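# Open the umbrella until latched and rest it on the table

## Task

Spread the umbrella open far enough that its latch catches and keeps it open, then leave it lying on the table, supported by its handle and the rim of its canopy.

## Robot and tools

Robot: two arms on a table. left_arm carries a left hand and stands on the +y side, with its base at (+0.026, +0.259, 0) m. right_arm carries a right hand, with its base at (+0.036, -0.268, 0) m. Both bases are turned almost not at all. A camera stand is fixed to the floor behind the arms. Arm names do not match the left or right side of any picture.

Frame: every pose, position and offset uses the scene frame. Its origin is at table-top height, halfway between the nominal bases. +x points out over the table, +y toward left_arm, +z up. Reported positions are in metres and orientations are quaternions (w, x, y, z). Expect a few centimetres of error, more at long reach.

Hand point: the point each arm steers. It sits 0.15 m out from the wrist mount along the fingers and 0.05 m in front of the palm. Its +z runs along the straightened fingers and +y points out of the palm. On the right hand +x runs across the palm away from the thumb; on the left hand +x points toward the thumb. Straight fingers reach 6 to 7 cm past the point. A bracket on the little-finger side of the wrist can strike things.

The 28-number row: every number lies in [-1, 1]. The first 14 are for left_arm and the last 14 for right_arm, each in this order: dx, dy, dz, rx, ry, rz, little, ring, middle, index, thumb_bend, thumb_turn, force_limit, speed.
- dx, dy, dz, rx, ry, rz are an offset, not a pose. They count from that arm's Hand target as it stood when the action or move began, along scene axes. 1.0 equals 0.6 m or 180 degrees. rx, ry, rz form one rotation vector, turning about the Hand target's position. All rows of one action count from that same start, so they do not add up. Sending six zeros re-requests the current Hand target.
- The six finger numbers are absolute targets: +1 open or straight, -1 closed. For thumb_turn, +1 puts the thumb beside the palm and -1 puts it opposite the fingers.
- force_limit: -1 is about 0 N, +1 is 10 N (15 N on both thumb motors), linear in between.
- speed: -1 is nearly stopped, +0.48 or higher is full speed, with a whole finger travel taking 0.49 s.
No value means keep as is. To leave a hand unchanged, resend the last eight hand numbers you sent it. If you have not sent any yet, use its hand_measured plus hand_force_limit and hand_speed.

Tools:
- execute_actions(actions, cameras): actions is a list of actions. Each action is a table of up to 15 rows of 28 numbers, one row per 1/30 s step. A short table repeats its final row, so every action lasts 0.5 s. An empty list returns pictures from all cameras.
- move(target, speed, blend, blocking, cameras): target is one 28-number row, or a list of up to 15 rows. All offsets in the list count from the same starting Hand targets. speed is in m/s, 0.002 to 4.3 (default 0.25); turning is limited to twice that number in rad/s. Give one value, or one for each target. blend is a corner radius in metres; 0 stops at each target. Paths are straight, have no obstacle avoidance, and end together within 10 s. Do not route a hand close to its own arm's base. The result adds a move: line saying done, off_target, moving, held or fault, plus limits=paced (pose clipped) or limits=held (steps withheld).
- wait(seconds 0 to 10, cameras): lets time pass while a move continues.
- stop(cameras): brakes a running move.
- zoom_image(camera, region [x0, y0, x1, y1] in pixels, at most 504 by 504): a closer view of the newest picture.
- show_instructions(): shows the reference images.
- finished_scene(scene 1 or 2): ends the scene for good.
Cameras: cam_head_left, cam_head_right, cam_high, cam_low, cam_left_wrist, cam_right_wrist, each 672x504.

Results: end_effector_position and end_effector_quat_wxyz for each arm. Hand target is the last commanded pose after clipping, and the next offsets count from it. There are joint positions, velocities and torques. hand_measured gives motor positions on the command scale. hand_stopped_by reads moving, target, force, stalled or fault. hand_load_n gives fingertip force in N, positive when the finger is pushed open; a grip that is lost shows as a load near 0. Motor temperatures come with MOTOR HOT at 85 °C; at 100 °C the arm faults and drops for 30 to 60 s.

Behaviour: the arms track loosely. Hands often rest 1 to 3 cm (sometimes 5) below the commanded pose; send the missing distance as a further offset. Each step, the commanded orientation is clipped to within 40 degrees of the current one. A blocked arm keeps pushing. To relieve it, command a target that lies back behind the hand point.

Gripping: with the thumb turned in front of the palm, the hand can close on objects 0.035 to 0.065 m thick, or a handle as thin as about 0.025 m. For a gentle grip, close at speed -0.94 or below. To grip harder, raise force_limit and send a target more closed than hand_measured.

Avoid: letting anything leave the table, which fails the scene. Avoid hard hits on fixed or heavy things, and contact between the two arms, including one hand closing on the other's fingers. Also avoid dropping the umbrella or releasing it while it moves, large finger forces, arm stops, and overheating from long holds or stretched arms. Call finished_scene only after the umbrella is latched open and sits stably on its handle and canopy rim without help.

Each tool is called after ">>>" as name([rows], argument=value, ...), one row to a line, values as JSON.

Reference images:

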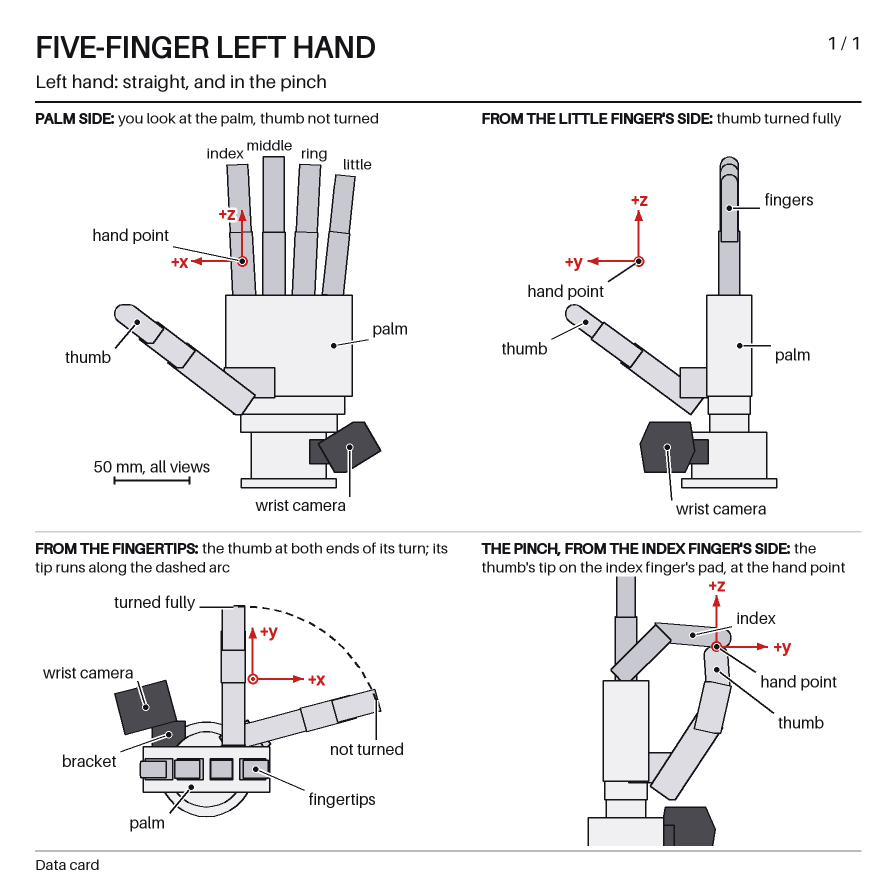

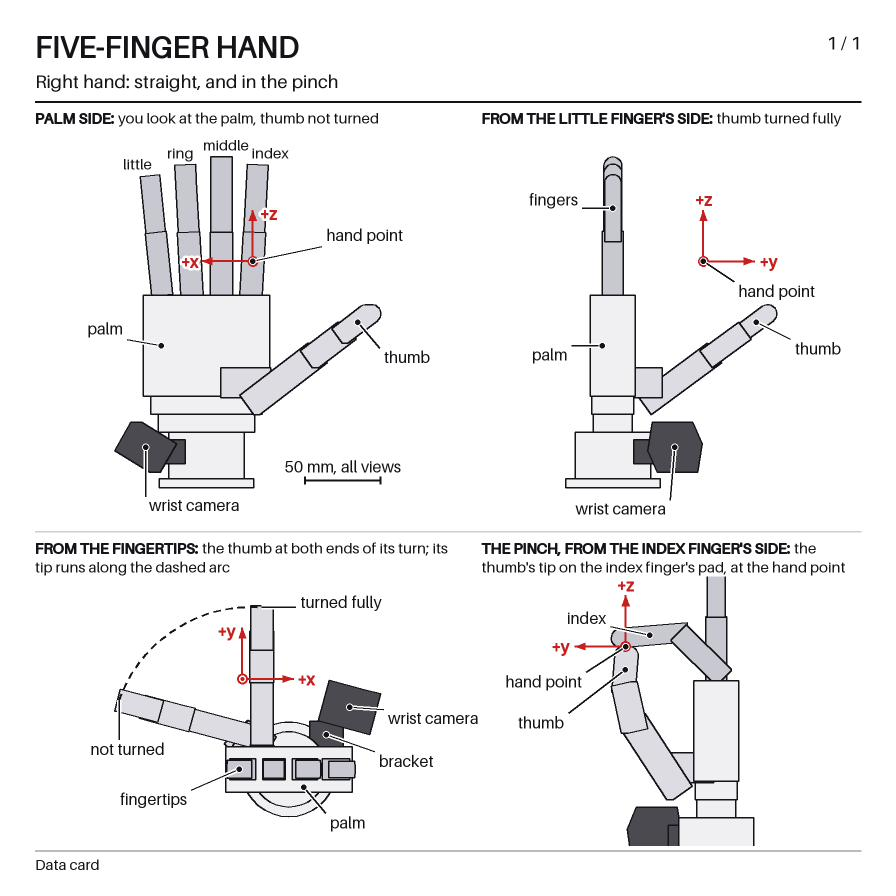

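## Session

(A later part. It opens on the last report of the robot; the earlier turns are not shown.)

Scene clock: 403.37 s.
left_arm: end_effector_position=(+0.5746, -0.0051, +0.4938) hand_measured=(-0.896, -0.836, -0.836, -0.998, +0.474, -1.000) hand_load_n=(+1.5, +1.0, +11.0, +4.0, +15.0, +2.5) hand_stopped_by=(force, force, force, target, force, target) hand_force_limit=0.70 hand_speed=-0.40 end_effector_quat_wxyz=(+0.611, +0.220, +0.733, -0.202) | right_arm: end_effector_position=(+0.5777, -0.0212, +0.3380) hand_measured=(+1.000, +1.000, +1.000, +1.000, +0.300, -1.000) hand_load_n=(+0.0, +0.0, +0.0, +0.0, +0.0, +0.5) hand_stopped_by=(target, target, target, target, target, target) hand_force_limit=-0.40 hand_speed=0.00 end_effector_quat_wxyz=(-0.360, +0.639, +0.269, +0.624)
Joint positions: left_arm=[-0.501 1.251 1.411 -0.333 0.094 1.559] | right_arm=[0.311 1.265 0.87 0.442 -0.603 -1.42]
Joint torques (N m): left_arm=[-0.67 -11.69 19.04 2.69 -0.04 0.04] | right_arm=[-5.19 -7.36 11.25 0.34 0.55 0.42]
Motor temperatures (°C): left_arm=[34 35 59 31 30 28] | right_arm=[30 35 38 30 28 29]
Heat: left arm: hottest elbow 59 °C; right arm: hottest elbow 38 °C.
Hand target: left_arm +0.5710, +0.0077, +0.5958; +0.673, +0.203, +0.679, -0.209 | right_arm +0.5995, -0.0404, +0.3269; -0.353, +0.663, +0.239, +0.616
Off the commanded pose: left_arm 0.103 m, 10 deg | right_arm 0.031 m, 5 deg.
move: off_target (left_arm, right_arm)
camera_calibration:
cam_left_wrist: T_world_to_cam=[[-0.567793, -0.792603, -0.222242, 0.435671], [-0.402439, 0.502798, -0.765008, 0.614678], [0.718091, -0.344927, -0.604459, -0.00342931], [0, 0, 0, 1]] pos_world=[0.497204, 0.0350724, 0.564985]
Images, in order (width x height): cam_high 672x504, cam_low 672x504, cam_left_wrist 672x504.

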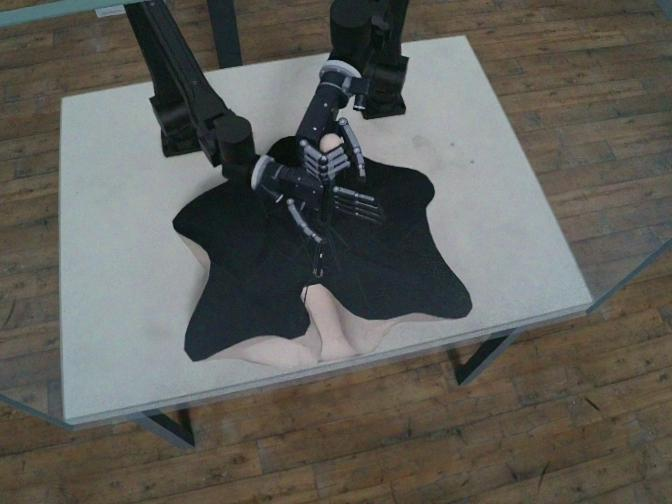

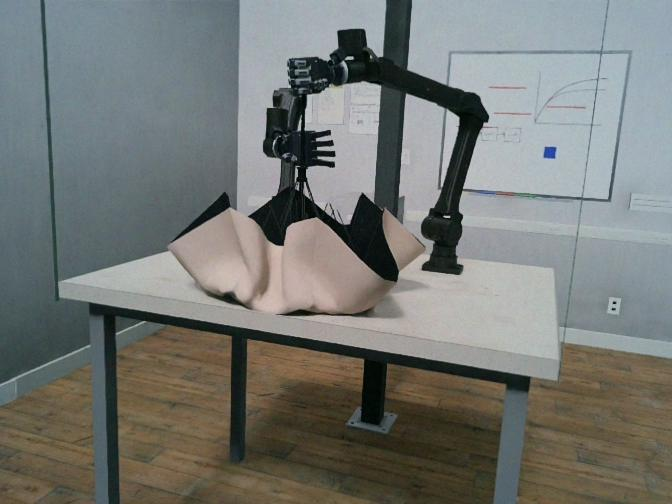

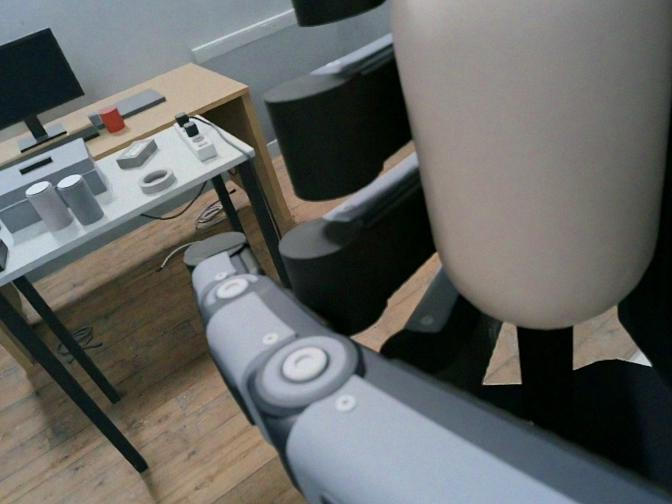

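>>> move([
  [0.0,0.0,0.1,0.035,0.05,0, -1,-1,-1,-1,-0.5,-1,0.7,-0.4, 0.0,0.0,0.08,0,0,0, 1,1,1,1,0.3,-1,-0.4,0.0],
], speed=[0.1], cameras=["cam_low","cam_high","cam_right_wrist"])

Scene clock: 405.57 s.
left_arm: end_effector_position=(+0.5806, -0.0078, +0.5518) hand_measured=(-0.898, -0.836, -0.836, -0.998, +0.474, -1.000) hand_load_n=(+0.0, +0.0, +9.5, +6.0, +14.5, +2.5) hand_stopped_by=(force, force, force, target, force, target) hand_force_limit=0.70 hand_speed=-0.40 end_effector_quat_wxyz=(+0.531, +0.235, +0.794, -0.181) | right_arm: end_effector_position=(+0.5803, -0.0291, +0.4014) hand_measured=(+1.000, +1.000, +1.000, +1.000, +0.300, -1.000) hand_load_n=(+0.0, +0.0, +0.0, +0.0, +0.0, +0.5) hand_stopped_by=(target, target, target, target, target, target) hand_force_limit=-0.40 hand_speed=0.00 end_effector_quat_wxyz=(-0.363, +0.634, +0.257, +0.633)
Joint positions: left_arm=[-0.501 1.412 1.865 -0.835 0.092 1.568] | right_arm=[0.296 1.211 0.982 0.307 -0.601 -1.391]
Joint torques (N m): left_arm=[-0.56 -13.16 18.61 3.12 -0.18 0.04] | right_arm=[-3.72 -6.12 10.14 0.03 0.49 0.19]
Motor temperatures (°C): left_arm=[34 35 61 31 30 28] | right_arm=[30 35 38 30 28 29]
Heat: left arm: hottest elbow 61 °C; right arm: hottest elbow 38 °C.
Hand target: left_arm +0.5710, +0.0078, +0.6559; +0.606, +0.223, +0.741, -0.187 | right_arm +0.5995, -0.0404, +0.3747; -0.353, +0.663, +0.239, +0.616
Off the commanded pose: left_arm 0.106 m, 11 deg | right_arm 0.035 m, 4 deg.
move: off_target (left_arm, right_arm)
camera_calibration:
cam_right_wrist: T_world_to_cam=[[0.766159, -0.625942, 0.145588, -0.522438], [-0.205255, -0.453018, -0.867551, 0.448078], [0.608991, 0.6348, -0.475562, -0.0351655], [0, 0, 0, 1]] pos_world=[0.513656, -0.101706, 0.448068]
Images, in order (width x height): cam_high 672x504, cam_low 672x504, cam_right_wrist 672x504.

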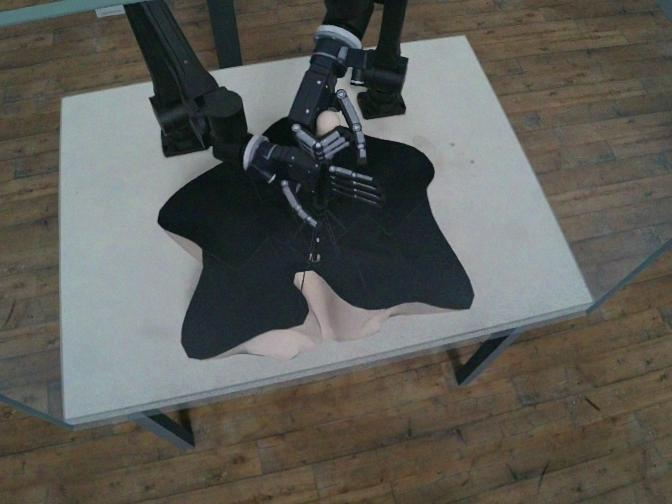

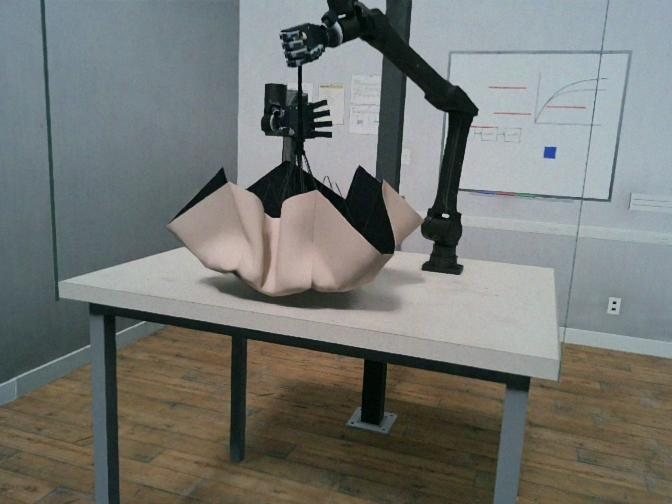

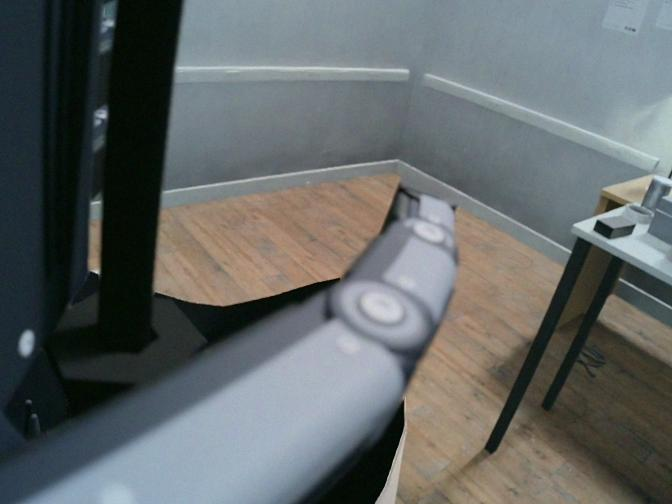

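>>> move([
  [0.0,0.0,0.02,-0.05,-0.075,0, -1,-1,-1,-1,-0.5,-1,0.7,-0.4, 0.0,0.0,0.01,0,0,0, 1,1,1,1,-0.9,-1,-0.6,0.3],
  [0.0,0.0,0.02,-0.06,-0.09,0, -1,-1,-1,-1,-0.5,-1,0.7,-0.4, 0.0,0.0,-0.12,-0.03,0.03,0, 1,1,1,1,-0.9,-1,-0.6,0.3],
], speed=[0.1,0.15], cameras=["cam_low","cam_high"])

>>> zoom_image(camera="cam_high", region=[250, 150, 390, 300])

Scene clock: 409.77 s.
left_arm: end_effector_position=(+0.5880, -0.0130, +0.5505) hand_measured=(-0.896, -0.836, -0.836, -1.000, +0.474, -1.000) hand_load_n=(+2.0, +0.0, +7.0, +2.0, +13.5, +2.5) hand_stopped_by=(force, force, force, target, force, target) hand_force_limit=0.70 hand_speed=-0.40 end_effector_quat_wxyz=(+0.634, +0.204, +0.714, -0.216) | right_arm: end_effector_position=(+0.5843, -0.0360, +0.3916) hand_measured=(+1.000, +1.000, +1.000, +1.000, -0.864, -1.000) hand_load_n=(+0.0, +0.0, +0.0, +0.0, +2.0, +0.5) hand_stopped_by=(target, target, target, target, force, target) hand_force_limit=-0.60 hand_speed=0.30 end_effector_quat_wxyz=(-0.340, +0.646, +0.264, +0.630)
Joint positions: left_arm=[-0.501 1.301 1.562 -0.365 0.091 1.531] | right_arm=[0.291 1.213 0.982 0.262 -0.585 -1.447]
Joint torques (N m): left_arm=[-1.03 -14.15 14.64 7.01 -0.06 0.15] | right_arm=[-2.55 -3.9 5.11 -0.66 0.18 -0.04]
Motor temperatures (°C): left_arm=[34 35 61 31 30 28] | right_arm=[30 35 38 30 28 28]
Heat: left arm: hottest elbow 61 °C; right arm: hottest elbow 38 °C.
Hand target: left_arm +0.5710, +0.0077, +0.6679; +0.722, +0.189, +0.627, -0.222 | right_arm +0.5995, -0.0404, +0.3027; -0.332, +0.707, +0.251, +0.572
Off the commanded pose: left_arm 0.121 m, 14 deg | right_arm 0.090 m, 10 deg.
move: off_target (left_arm, right_arm)
Images, in order (width x height): cam_high 672x504, cam_low 672x504.

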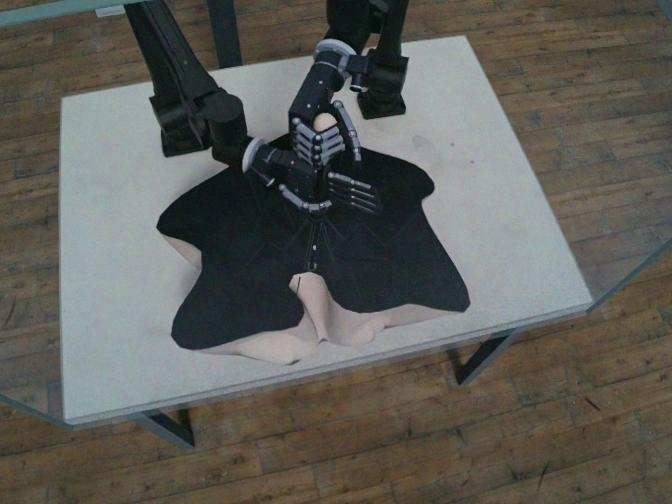

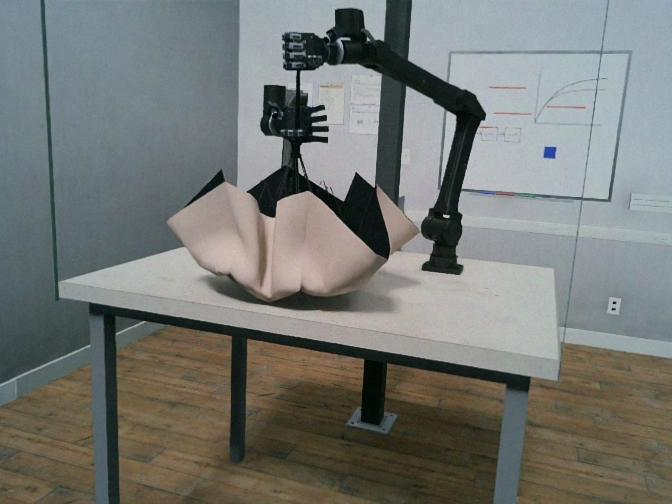

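Scaled by 3.360.

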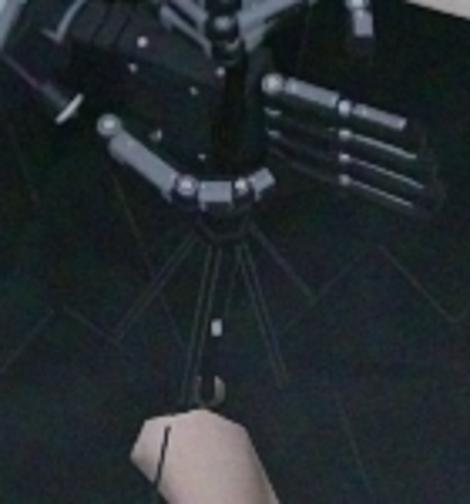

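>>> zoom_image(camera="cam_low", region=[160, 150, 430, 310])

>>> zoom_image(camera="cam_low", region=[240, 120, 360, 230])

Scaled by 1.867.

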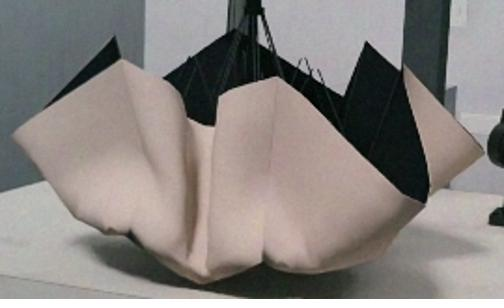

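Scaled by 4.200.

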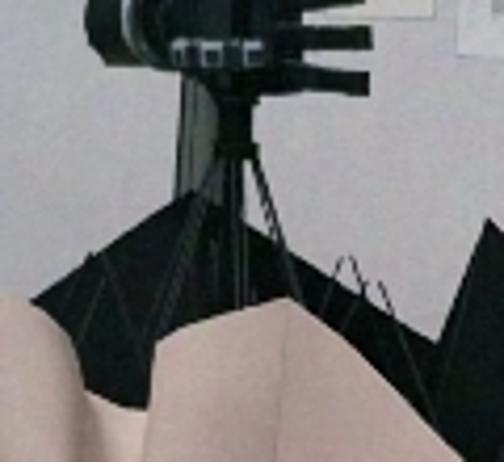

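>>> move([
  [0.0,0.0,0.0,0,0,0, -1,-1,-1,-1,-0.5,-1,0.7,-0.4, 0.0,0.0,0,0,0,0, 1,1,1,1,-0.78,-1,-0.6,0.3],
  [0.0,0.0,0.0,0,0,0, -1,-1,-1,-1,-0.5,-1,0.7,-0.4, 0.0,0.0,-0.1,-0.025,0.025,0, 1,1,1,1,-0.78,-1,-0.6,0.3],
], speed=[0.1,0.15], cameras=["cam_low","cam_high","cam_right_wrist"])

>>> zoom_image(camera="cam_high", region=[250, 150, 390, 300])

Scene clock: 413.63 s.
left_arm: end_effector_position=(+0.5885, -0.0136, +0.5276) hand_measured=(-0.898, -0.836, -0.836, -0.998, +0.474, -1.000) hand_load_n=(+0.0, +0.0, +6.5, +4.5, +13.5, +2.5) hand_stopped_by=(force, force, force, target, force, target) hand_force_limit=0.70 hand_speed=-0.40 end_effector_quat_wxyz=(+0.620, +0.203, +0.727, -0.215) | right_arm: end_effector_position=(+0.5867, -0.0403, +0.3658) hand_measured=(+1.000, +1.000, +1.000, +1.000, -0.780, -1.000) hand_load_n=(+0.0, +0.0, +0.0, +0.0, +0.0, +0.0) hand_stopped_by=(target, target, target, target, target, target) hand_force_limit=-0.60 hand_speed=0.30 end_effector_quat_wxyz=(-0.317, +0.661, +0.278, +0.621)
Joint positions: left_arm=[-0.501 1.301 1.528 -0.367 0.091 1.522] | right_arm=[0.291 1.225 0.958 0.235 -0.571 -1.516]
Joint torques (N m): left_arm=[-0.79 -15.5 15.88 7.13 -0.19 0.26] | right_arm=[-1.85 -1.96 3.58 -1.59 0.44 0.04]
Motor temperatures (°C): left_arm=[34 36 61 31 30 29] | right_arm=[30 35 37 30 28 28]
Heat: left arm: hottest elbow 61 °C; right arm: hottest elbow 37 °C.
Hand target: left_arm +0.5710, +0.0077, +0.6679; +0.722, +0.189, +0.627, -0.222 | right_arm +0.5996, -0.0404, +0.2428; -0.314, +0.741, +0.260, +0.533
Off the commanded pose: left_arm 0.143 m, 17 deg | right_arm 0.124 m, 14 deg.
move: off_target (left_arm, right_arm)
camera_calibration:
cam_right_wrist: T_world_to_cam=[[0.7441, -0.634716, 0.20845, -0.539525], [-0.231437, -0.537605, -0.810813, 0.404631], [0.6267, 0.555082, -0.546928, -0.0364839], [0, 0, 0, 1]] pos_world=[0.517971, -0.104662, 0.42059]
Images, in order (width x height): cam_high 672x504, cam_low 672x504, cam_right_wrist 672x504.

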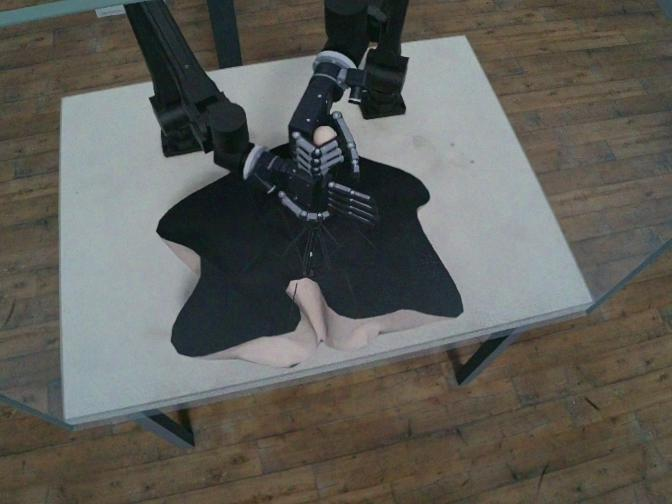

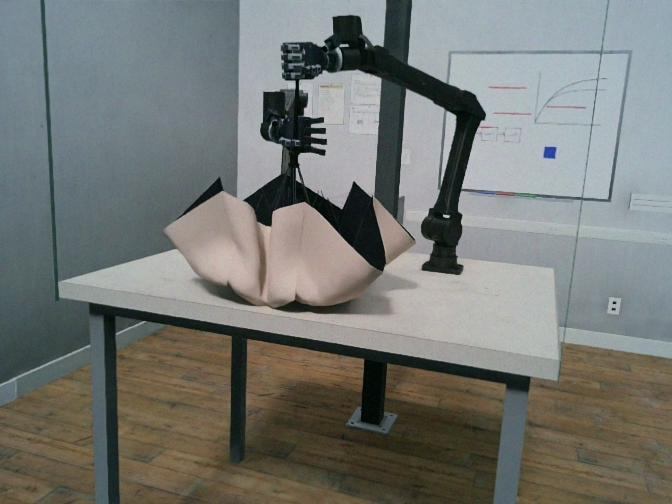

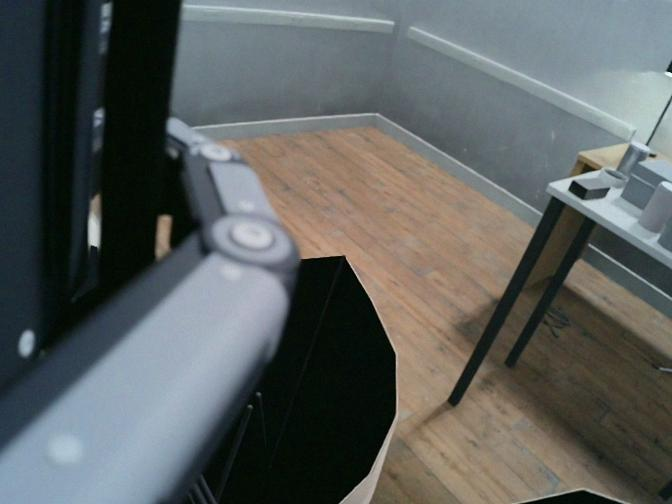

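Scaled by 3.360.

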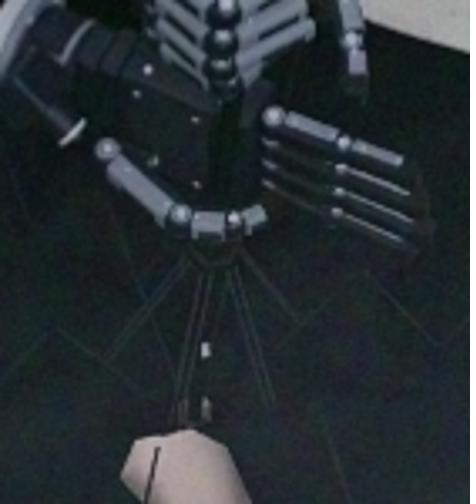

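>>> move([
  [0.0,0.0,-0.15,0.02,0.03,0, -1,-1,-1,-1,-0.5,-1,0.7,-0.4, 0.0,0.0,0.1,0,0,0, 1,1,1,1,-0.78,-1,-0.6,0.3],
  [0.0,0.0,-0.28,0.04,0.06,0, -1,-1,-1,-1,-0.5,-1,0.7,-0.4, 0.0,0.0,0.1,0.04,-0.04,0, 1,1,1,1,-0.78,-1,-0.6,0.3],
], speed=[0.12,0.12], blend=0.02, cameras=["cam_low","cam_high","cam_right_wrist"])

>>> zoom_image(camera="cam_high", region=[250, 150, 390, 300])

Scene clock: 416.70 s.
left_arm: end_effector_position=(+0.5754, -0.0058, +0.4664) hand_measured=(-0.898, -0.836, -0.836, -0.998, +0.474, -1.000) hand_load_n=(+0.0, +0.0, +7.0, +2.5, +13.5, +2.5) hand_stopped_by=(force, force, force, target, force, target) hand_force_limit=0.70 hand_speed=-0.40 end_effector_quat_wxyz=(+0.616, +0.215, +0.729, -0.207) | right_arm: end_effector_position=(+0.5901, -0.0264, +0.3039) hand_measured=(+1.000, +1.000, +1.000, +1.000, -0.780, -1.000) hand_load_n=(+0.0, +0.0, +0.0, +0.0, +3.5, -0.5) hand_stopped_by=(target, target, target, target, target, target) hand_force_limit=-0.60 hand_speed=0.30 end_effector_quat_wxyz=(-0.332, +0.677, +0.285, +0.592)
Joint positions: left_arm=[-0.501 1.241 1.32 -0.237 0.094 1.549] | right_arm=[0.303 1.304 0.9 0.308 -0.597 -1.513]
Joint torques (N m): left_arm=[-1.2 -12.22 10.41 3.36 -0.09 0.14] | right_arm=[-4.01 -9.64 9.05 3.07 0.38 0.98]
Motor temperatures (°C): left_arm=[34 36 61 31 30 29] | right_arm=[30 35 37 30 28 29]
Heat: left arm: hottest elbow 61 °C; right arm: hottest elbow 37 °C.
Hand target: left_arm +0.5710, +0.0077, +0.5000; +0.647, +0.212, +0.705, -0.199 | right_arm +0.5995, -0.0403, +0.3027; -0.343, +0.685, +0.245, +0.594
Off the commanded pose: left_arm 0.036 m, 5 deg | right_arm 0.017 m, 5 deg.
move: off_target (left_arm, right_arm)
camera_calibration:
cam_right_wrist: T_world_to_cam=[[0.779319, -0.60308, 0.170167, -0.528694], [-0.260754, -0.559037, -0.787074, 0.372193], [0.569798, 0.56901, -0.592924, -0.0321287], [0, 0, 0, 1]] pos_world=[0.527379, -0.0924939, 0.363859]
Images, in order (width x height): cam_high 672x504, cam_low 672x504, cam_right_wrist 672x504.

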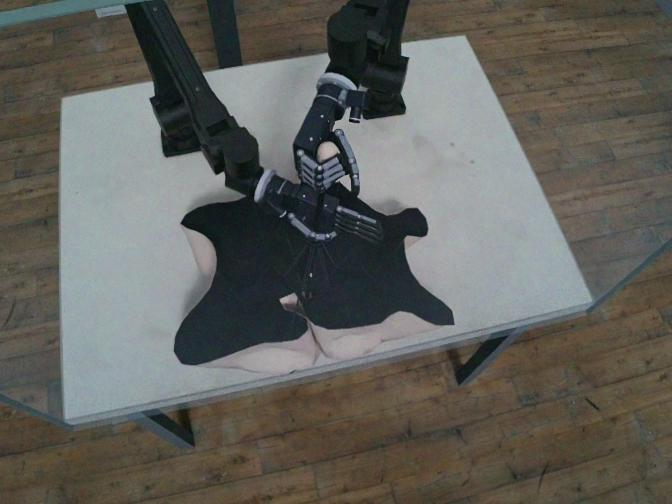

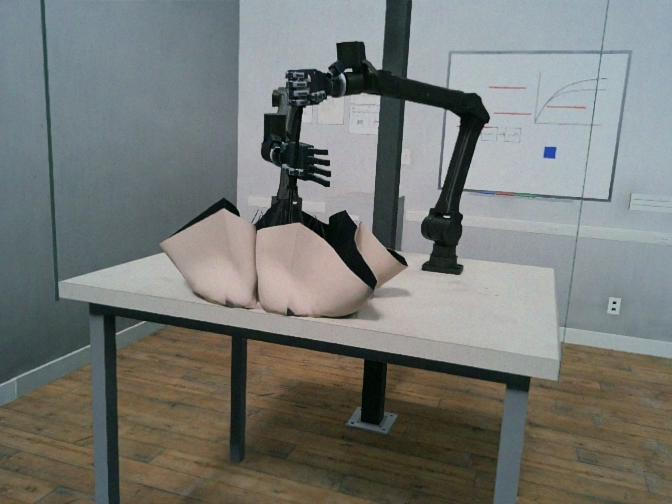

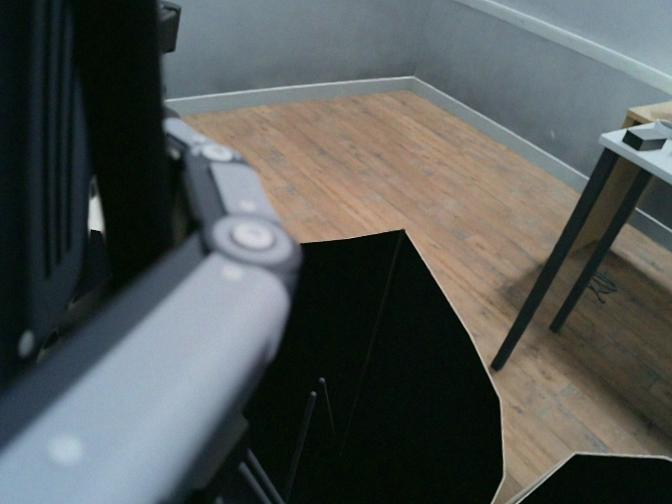

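Scaled by 3.360.

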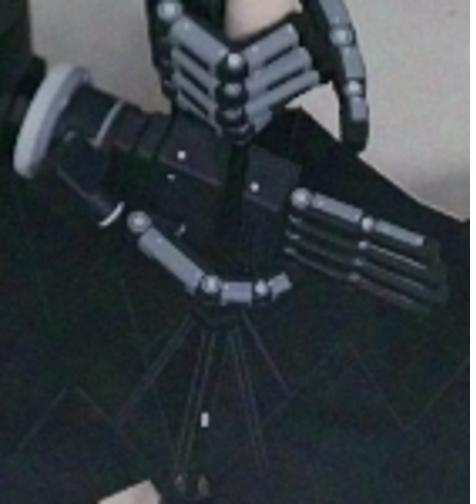

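>>> move([
  [0,0,-0.02,0,0,0, -1,-1,-1,-1,-0.5,-1,0.7,-0.4, 0.0,0.0,0,0,0,0, 1,1,1,1,-0.7,-1,-0.6,0.3],
  [0.0,0.0,-0.02,0,0,0, -1,-1,-1,-1,-0.5,-1,0.7,-0.4, 0.0,0.0,-0.15,-0.03,0.03,0, 1,1,1,1,-0.7,-1,-0.6,0.3],
], speed=[0.12,0.12], blend=0.0, cameras=["cam_low","cam_high"])

>>> zoom_image(camera="cam_high", region=[250, 150, 390, 300])

Scene clock: 419.83 s.
left_arm: end_effector_position=(+0.5744, -0.0050, +0.4529) hand_measured=(-0.898, -0.836, -0.836, -1.000, +0.474, -1.000) hand_load_n=(+0.0, +0.0, +7.0, +1.0, +13.5, +2.5) hand_stopped_by=(force, force, force, target, force, target) hand_force_limit=0.70 hand_speed=-0.40 end_effector_quat_wxyz=(+0.617, +0.218, +0.728, -0.205) | right_arm: end_effector_position=(+0.5907, -0.0274, +0.2856) hand_measured=(+1.000, +1.000, +1.000, +1.000, -0.700, -1.000) hand_load_n=(+0.0, +0.0, +0.0, +0.0, -2.0, -5.0) hand_stopped_by=(target, target, target, target, target, target) hand_force_limit=-0.60 hand_speed=0.30 end_effector_quat_wxyz=(-0.326, +0.676, +0.286, +0.596)
Joint positions: left_arm=[-0.501 1.235 1.277 -0.198 0.094 1.555] | right_arm=[0.305 1.327 0.865 0.37 -0.588 -1.522]
Joint torques (N m): left_arm=[-0.62 -11.05 11.08 2.99 -0.05 0.13] | right_arm=[-3.31 -5.01 5.59 0.81 0.85 0.29]
Motor temperatures (°C): left_arm=[34 36 60 31 30 29] | right_arm=[30 35 37 30 28 29]
Heat: left arm: hottest elbow 60 °C; right arm: hottest elbow 37 °C.
Hand target: left_arm +0.5710, +0.0077, +0.4879; +0.647, +0.212, +0.705, -0.199 | right_arm +0.5996, -0.0405, +0.2128; -0.321, +0.728, +0.256, +0.549
Off the commanded pose: left_arm 0.038 m, 4 deg | right_arm 0.075 m, 9 deg.
move: off_target (left_arm, right_arm)
Images, in order (width x height): cam_high 672x504, cam_low 672x504.

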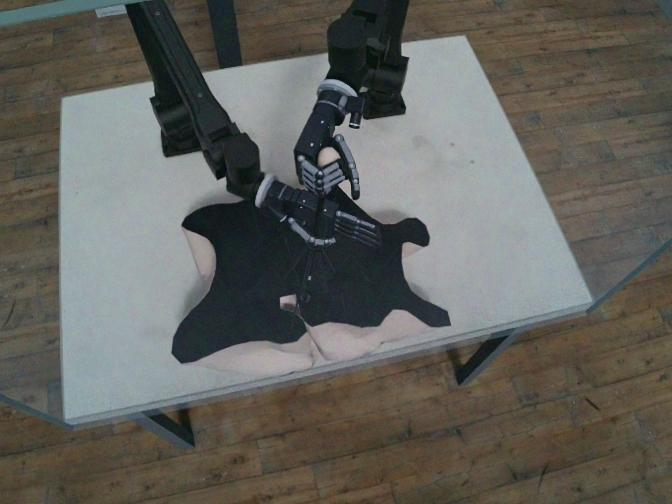

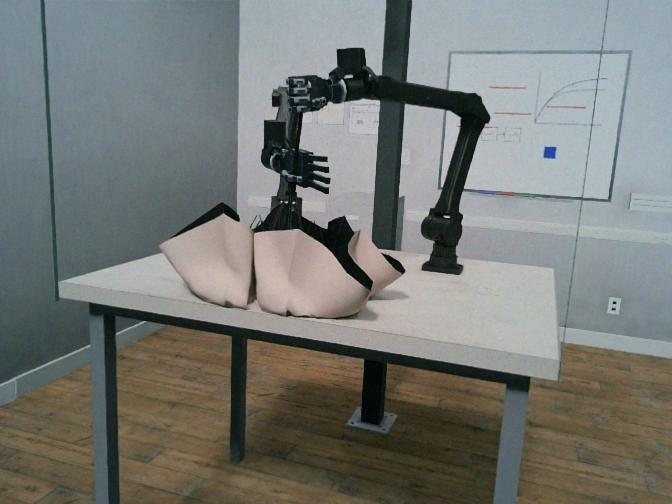

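Scaled by 3.360.

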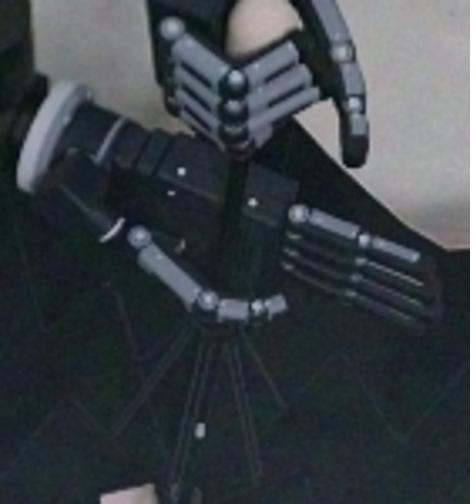

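>>> move([
  [0,0,0.0,0,0,0, -1,-1,-1,-1,-0.5,-1,0.7,-0.4, 0.0,0.0,0.14,0.03,-0.03,0, 1,1,1,1,1,-1,-0.6,0.3],
  [0.0,0.0,0.0,0,0,0, -1,-1,-1,-1,-0.5,-1,0.7,-0.4, -0.2,-0.2,0.25,0.03,-0.03,0, 1,1,1,1,1,-1,-0.6,0.3],
], speed=[0.2,0.2], blend=0.0, cameras=["cam_low","cam_right_wrist","cam_high"])

Scene clock: 422.83 s.
left_arm: end_effector_position=(+0.5708, -0.0030, +0.4600) hand_measured=(-0.898, -0.836, -0.836, -1.000, +0.474, -1.000) hand_load_n=(+0.0, +0.0, +7.0, +0.5, +13.5, +2.5) hand_stopped_by=(force, force, force, target, force, target) hand_force_limit=0.70 hand_speed=-0.40 end_effector_quat_wxyz=(+0.622, +0.217, +0.724, -0.206) | right_arm: end_effector_position=(+0.4798, -0.1575, +0.3631) hand_measured=(+1.000, +1.000, +1.000, +1.000, +1.000, -1.000) hand_load_n=(+0.0, +0.0, +0.0, +0.0, +0.0, +0.5) hand_stopped_by=(target, target, target, target, target, target) hand_force_limit=-0.60 hand_speed=0.30 end_effector_quat_wxyz=(-0.345, +0.684, +0.244, +0.594)
Joint positions: left_arm=[-0.501 1.222 1.277 -0.198 0.094 1.555] | right_arm=[-0.011 0.859 0.754 0.018 -0.87 -1.454]
Joint torques (N m): left_arm=[-0.73 -10.46 11.15 3.14 -0.06 0.09] | right_arm=[-2.49 -4.78 9.43 1.17 -0.19 0.03]
Motor temperatures (°C): left_arm=[34 36 60 31 30 29] | right_arm=[30 35 37 30 28 29]
Heat: left arm: hottest elbow 60 °C; right arm: hottest elbow 37 °C.
Hand target: left_arm +0.5711, +0.0077, +0.4878; +0.647, +0.212, +0.705, -0.199 | right_arm +0.4795, -0.1604, +0.3630; -0.343, +0.685, +0.245, +0.594
Off the commanded pose: left_arm 0.030 m, 4 deg | right_arm 0.003 m, 0 deg.
move: off_target (left_arm)
camera_calibration:
cam_right_wrist: T_world_to_cam=[[0.756253, -0.646567, 0.100162, -0.502237], [-0.317026, -0.496034, -0.808359, 0.361373], [0.572342, 0.57957, -0.580106, 0.136143], [0, 0, 0, 1]] pos_world=[0.416464, -0.224381, 0.421402]
Images, in order (width x height): cam_high 672x504, cam_low 672x504, cam_right_wrist 672x504.

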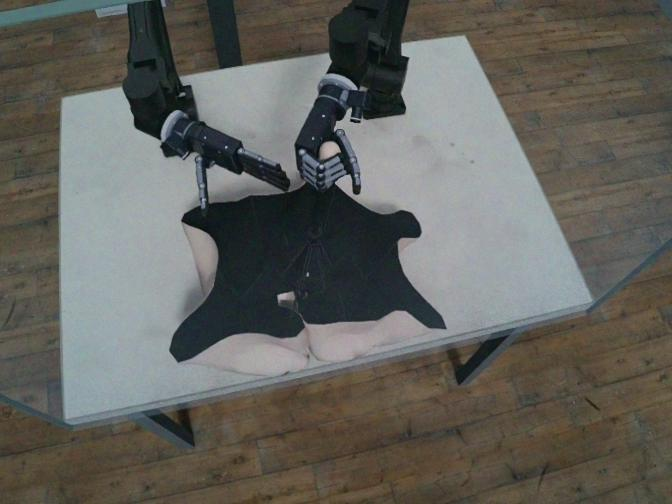

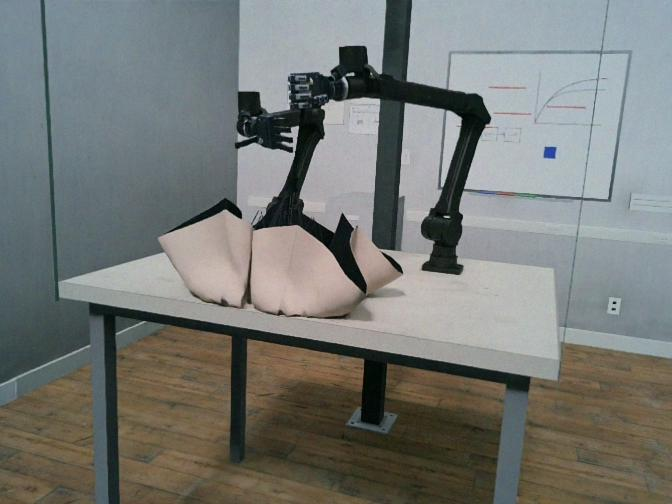

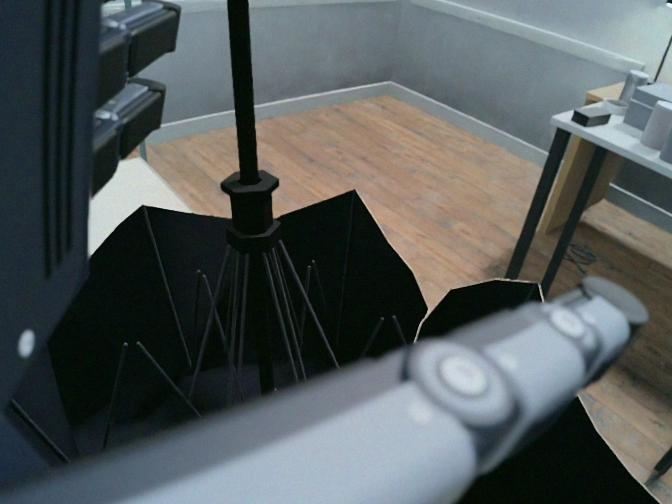

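>>> zoom_image(camera="cam_high", region=[270, 190, 370, 330])

>>> zoom_image(camera="cam_right_wrist", region=[50, 100, 450, 420])

>>> zoom_image(camera="cam_low", region=[220, 130, 380, 260])

Scaled by 3.600.

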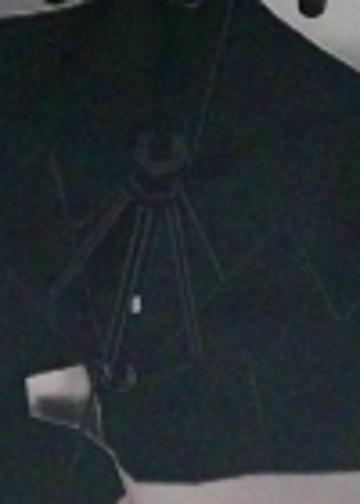

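Scaled by 1.260.

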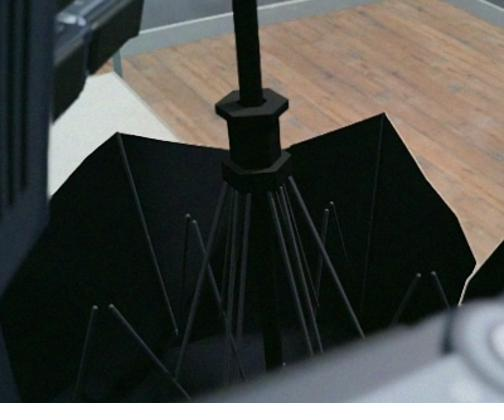

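Scaled by 3.150.

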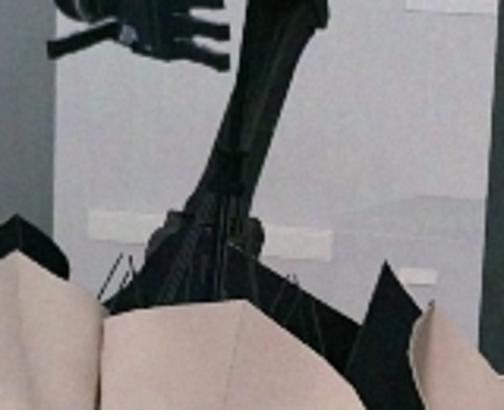

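>>> move([
  [0,-0.08,-0.01,-0.025,-0.037,0, -1,-1,-1,-1,-0.5,-1,0.7,-0.4, 0,0,0,0,0,0, 1,1,1,1,1,-1,-0.6,0.3],
], speed=[0.12], cameras=["cam_right_wrist","cam_high","cam_left_wrist"])

>>> zoom_image(camera="cam_high", region=[260, 130, 380, 330])

Scene clock: 429.20 s.
left_arm: end_effector_position=(+0.5718, -0.0329, +0.4676) hand_measured=(-0.898, -0.836, -0.836, -1.000, +0.474, -1.000) hand_load_n=(+0.0, +0.0, +6.5, +0.5, +13.5, +2.5) hand_stopped_by=(force, force, force, target, force, target) hand_force_limit=0.70 hand_speed=-0.40 end_effector_quat_wxyz=(+0.679, +0.198, +0.675, -0.210) | right_arm: end_effector_position=(+0.4798, -0.1575, +0.3631) hand_measured=(+1.000, +1.000, +1.000, +1.000, +1.000, -1.000) hand_load_n=(+0.0, +0.0, +0.0, +0.0, +0.0, +0.5) hand_stopped_by=(target, target, target, target, target, target) hand_force_limit=-0.60 hand_speed=0.30 end_effector_quat_wxyz=(-0.345, +0.684, +0.244, +0.594)
Joint positions: left_arm=[-0.573 1.248 1.211 0.047 -0.003 1.555] | right_arm=[-0.011 0.859 0.754 0.018 -0.87 -1.454]
Joint torques (N m): left_arm=[-2.32 -9.35 10.74 3.78 -0.06 0.07] | right_arm=[-2.49 -4.66 9.43 1.18 -0.21 0.03]
Motor temperatures (°C): left_arm=[34 36 59 31 30 29] | right_arm=[30 35 37 30 28 28]
Heat: left arm: hottest elbow 59 °C; right arm: hottest elbow 37 °C.
Hand target: left_arm +0.5711, -0.0402, +0.4818; +0.694, +0.198, +0.658, -0.214 | right_arm +0.4795, -0.1604, +0.3630; -0.343, +0.685, +0.245, +0.594
Off the commanded pose: left_arm 0.016 m, 3 deg | right_arm 0.003 m, 0 deg.
move: off_target (left_arm)
camera_calibration:
cam_left_wrist: T_world_to_cam=[[-0.511499, -0.82696, -0.233464, 0.378131], [-0.284727, 0.419459, -0.861966, 0.582865], [0.81074, -0.374422, -0.45001, -0.152946], [0, 0, 0, 1]] pos_world=[0.483371, 0.0109454, 0.521862]
cam_right_wrist: T_world_to_cam=[[0.756253, -0.646567, 0.100162, -0.502237], [-0.317026, -0.496034, -0.808359, 0.361373], [0.572342, 0.57957, -0.580106, 0.136143], [0, 0, 0, 1]] pos_world=[0.416464, -0.224381, 0.421402]
Images, in order (width x height): cam_high 672x504, cam_left_wrist 672x504, cam_right_wrist 672x504.

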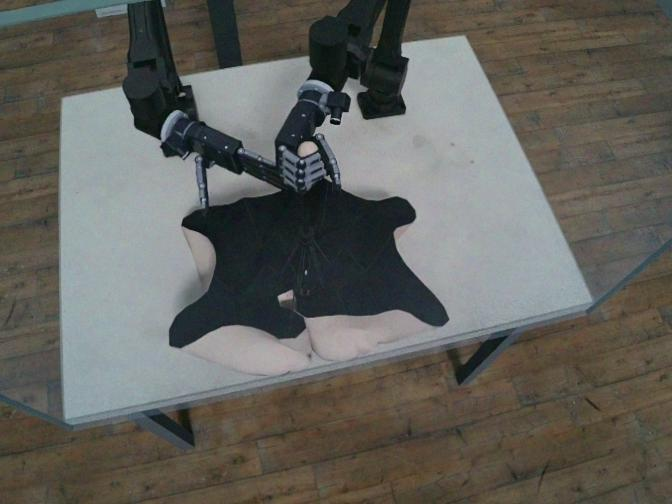

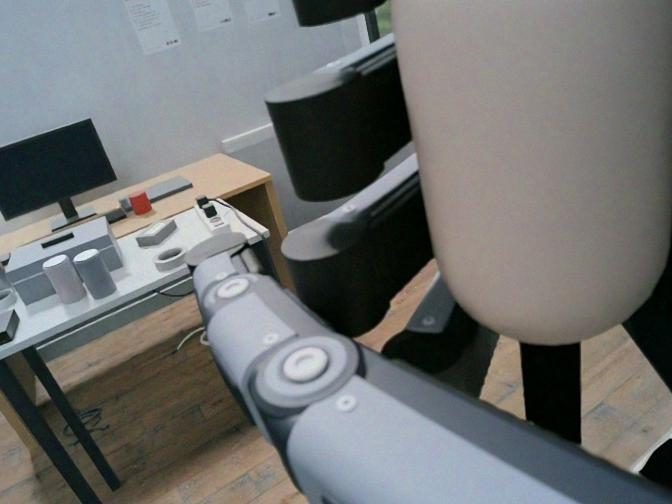

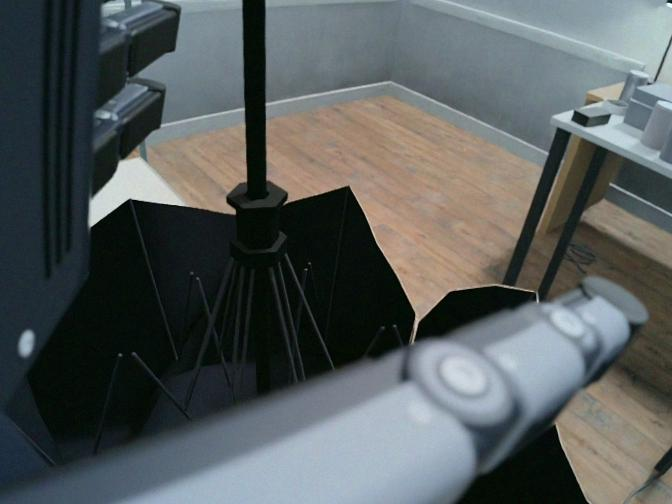

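Scaled by 2.520.

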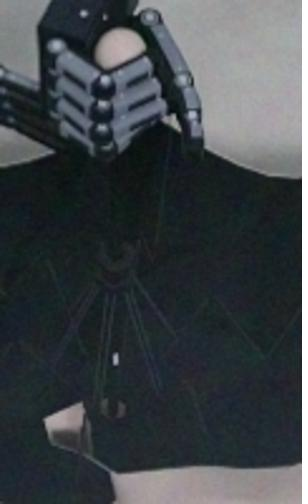

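>>> move([
  [0,0,0,0,0,0, -1,-1,-1,-1,-0.5,-1,0.7,-0.4, 0.163,0.189,-0.0,-0.021,-0.025,0.002, 1,1,1,1,1,-1,-0.6,0.3],
], speed=[0.12], cameras=["cam_right_wrist","cam_high"])

Scene clock: 432.10 s.
left_arm: end_effector_position=(+0.5718, -0.0329, +0.4676) hand_measured=(-0.898, -0.836, -0.836, -1.000, +0.474, -1.000) hand_load_n=(+0.5, +0.0, +7.0, +0.5, +13.5, +2.5) hand_stopped_by=(force, force, force, target, force, target) hand_force_limit=0.70 hand_speed=-0.40 end_effector_quat_wxyz=(+0.679, +0.198, +0.675, -0.210) | right_arm: end_effector_position=(+0.5625, -0.0559, +0.3182) hand_measured=(+1.000, +1.000, +1.000, +1.000, +1.000, -1.000) hand_load_n=(+0.0, +0.0, +0.0, +0.0, +0.0, +0.0) hand_stopped_by=(target, target, target, target, target, target) hand_force_limit=-0.60 hand_speed=0.30 end_effector_quat_wxyz=(-0.318, +0.704, +0.264, +0.577)
Joint positions: left_arm=[-0.573 1.248 1.211 0.047 -0.003 1.555] | right_arm=[0.277 1.178 0.88 0.141 -0.572 -1.513]
Joint torques (N m): left_arm=[-2.32 -8.7 10.74 3.49 -0.07 0.05] | right_arm=[-1.03 -8.64 14.23 3.15 -0.03 -0.04]
Motor temperatures (°C): left_arm=[34 36 59 31 30 28] | right_arm=[30 35 37 30 28 28]
Heat: left arm: hottest elbow 59 °C; right arm: hottest elbow 37 °C.
Hand target: left_arm +0.5711, -0.0402, +0.4818; +0.694, +0.198, +0.658, -0.214 | right_arm +0.5773, -0.0469, +0.3629; -0.312, +0.671, +0.280, +0.611
Off the commanded pose: left_arm 0.016 m, 3 deg | right_arm 0.048 m, 6 deg.
move: off_target (left_arm, right_arm)
camera_calibration:
cam_right_wrist: T_world_to_cam=[[0.756771, -0.638803, 0.138666, -0.506602], [-0.333951, -0.560179, -0.758074, 0.391672], [0.561937, 0.527381, -0.637256, 0.0250904], [0, 0, 0, 1]] pos_world=[0.500082, -0.117444, 0.383154]
Images, in order (width x height): cam_high 672x504, cam_right_wrist 672x504.

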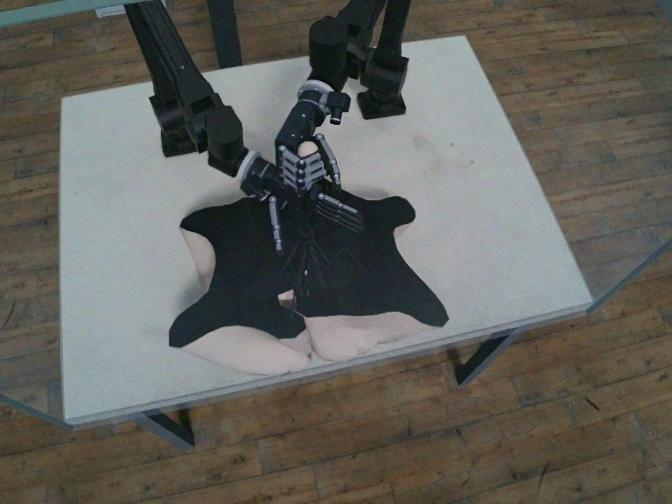

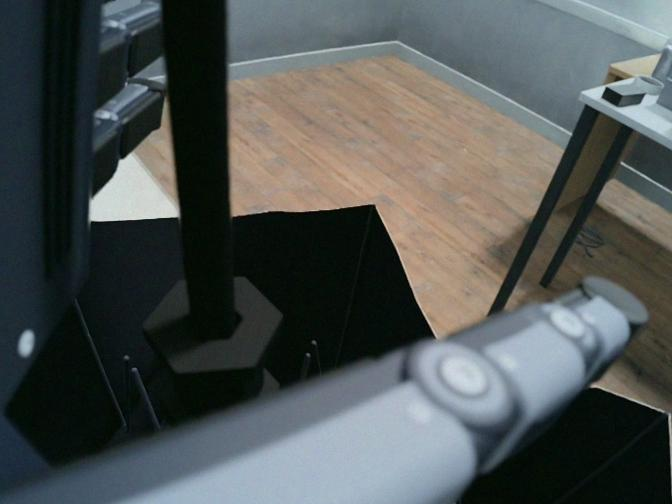

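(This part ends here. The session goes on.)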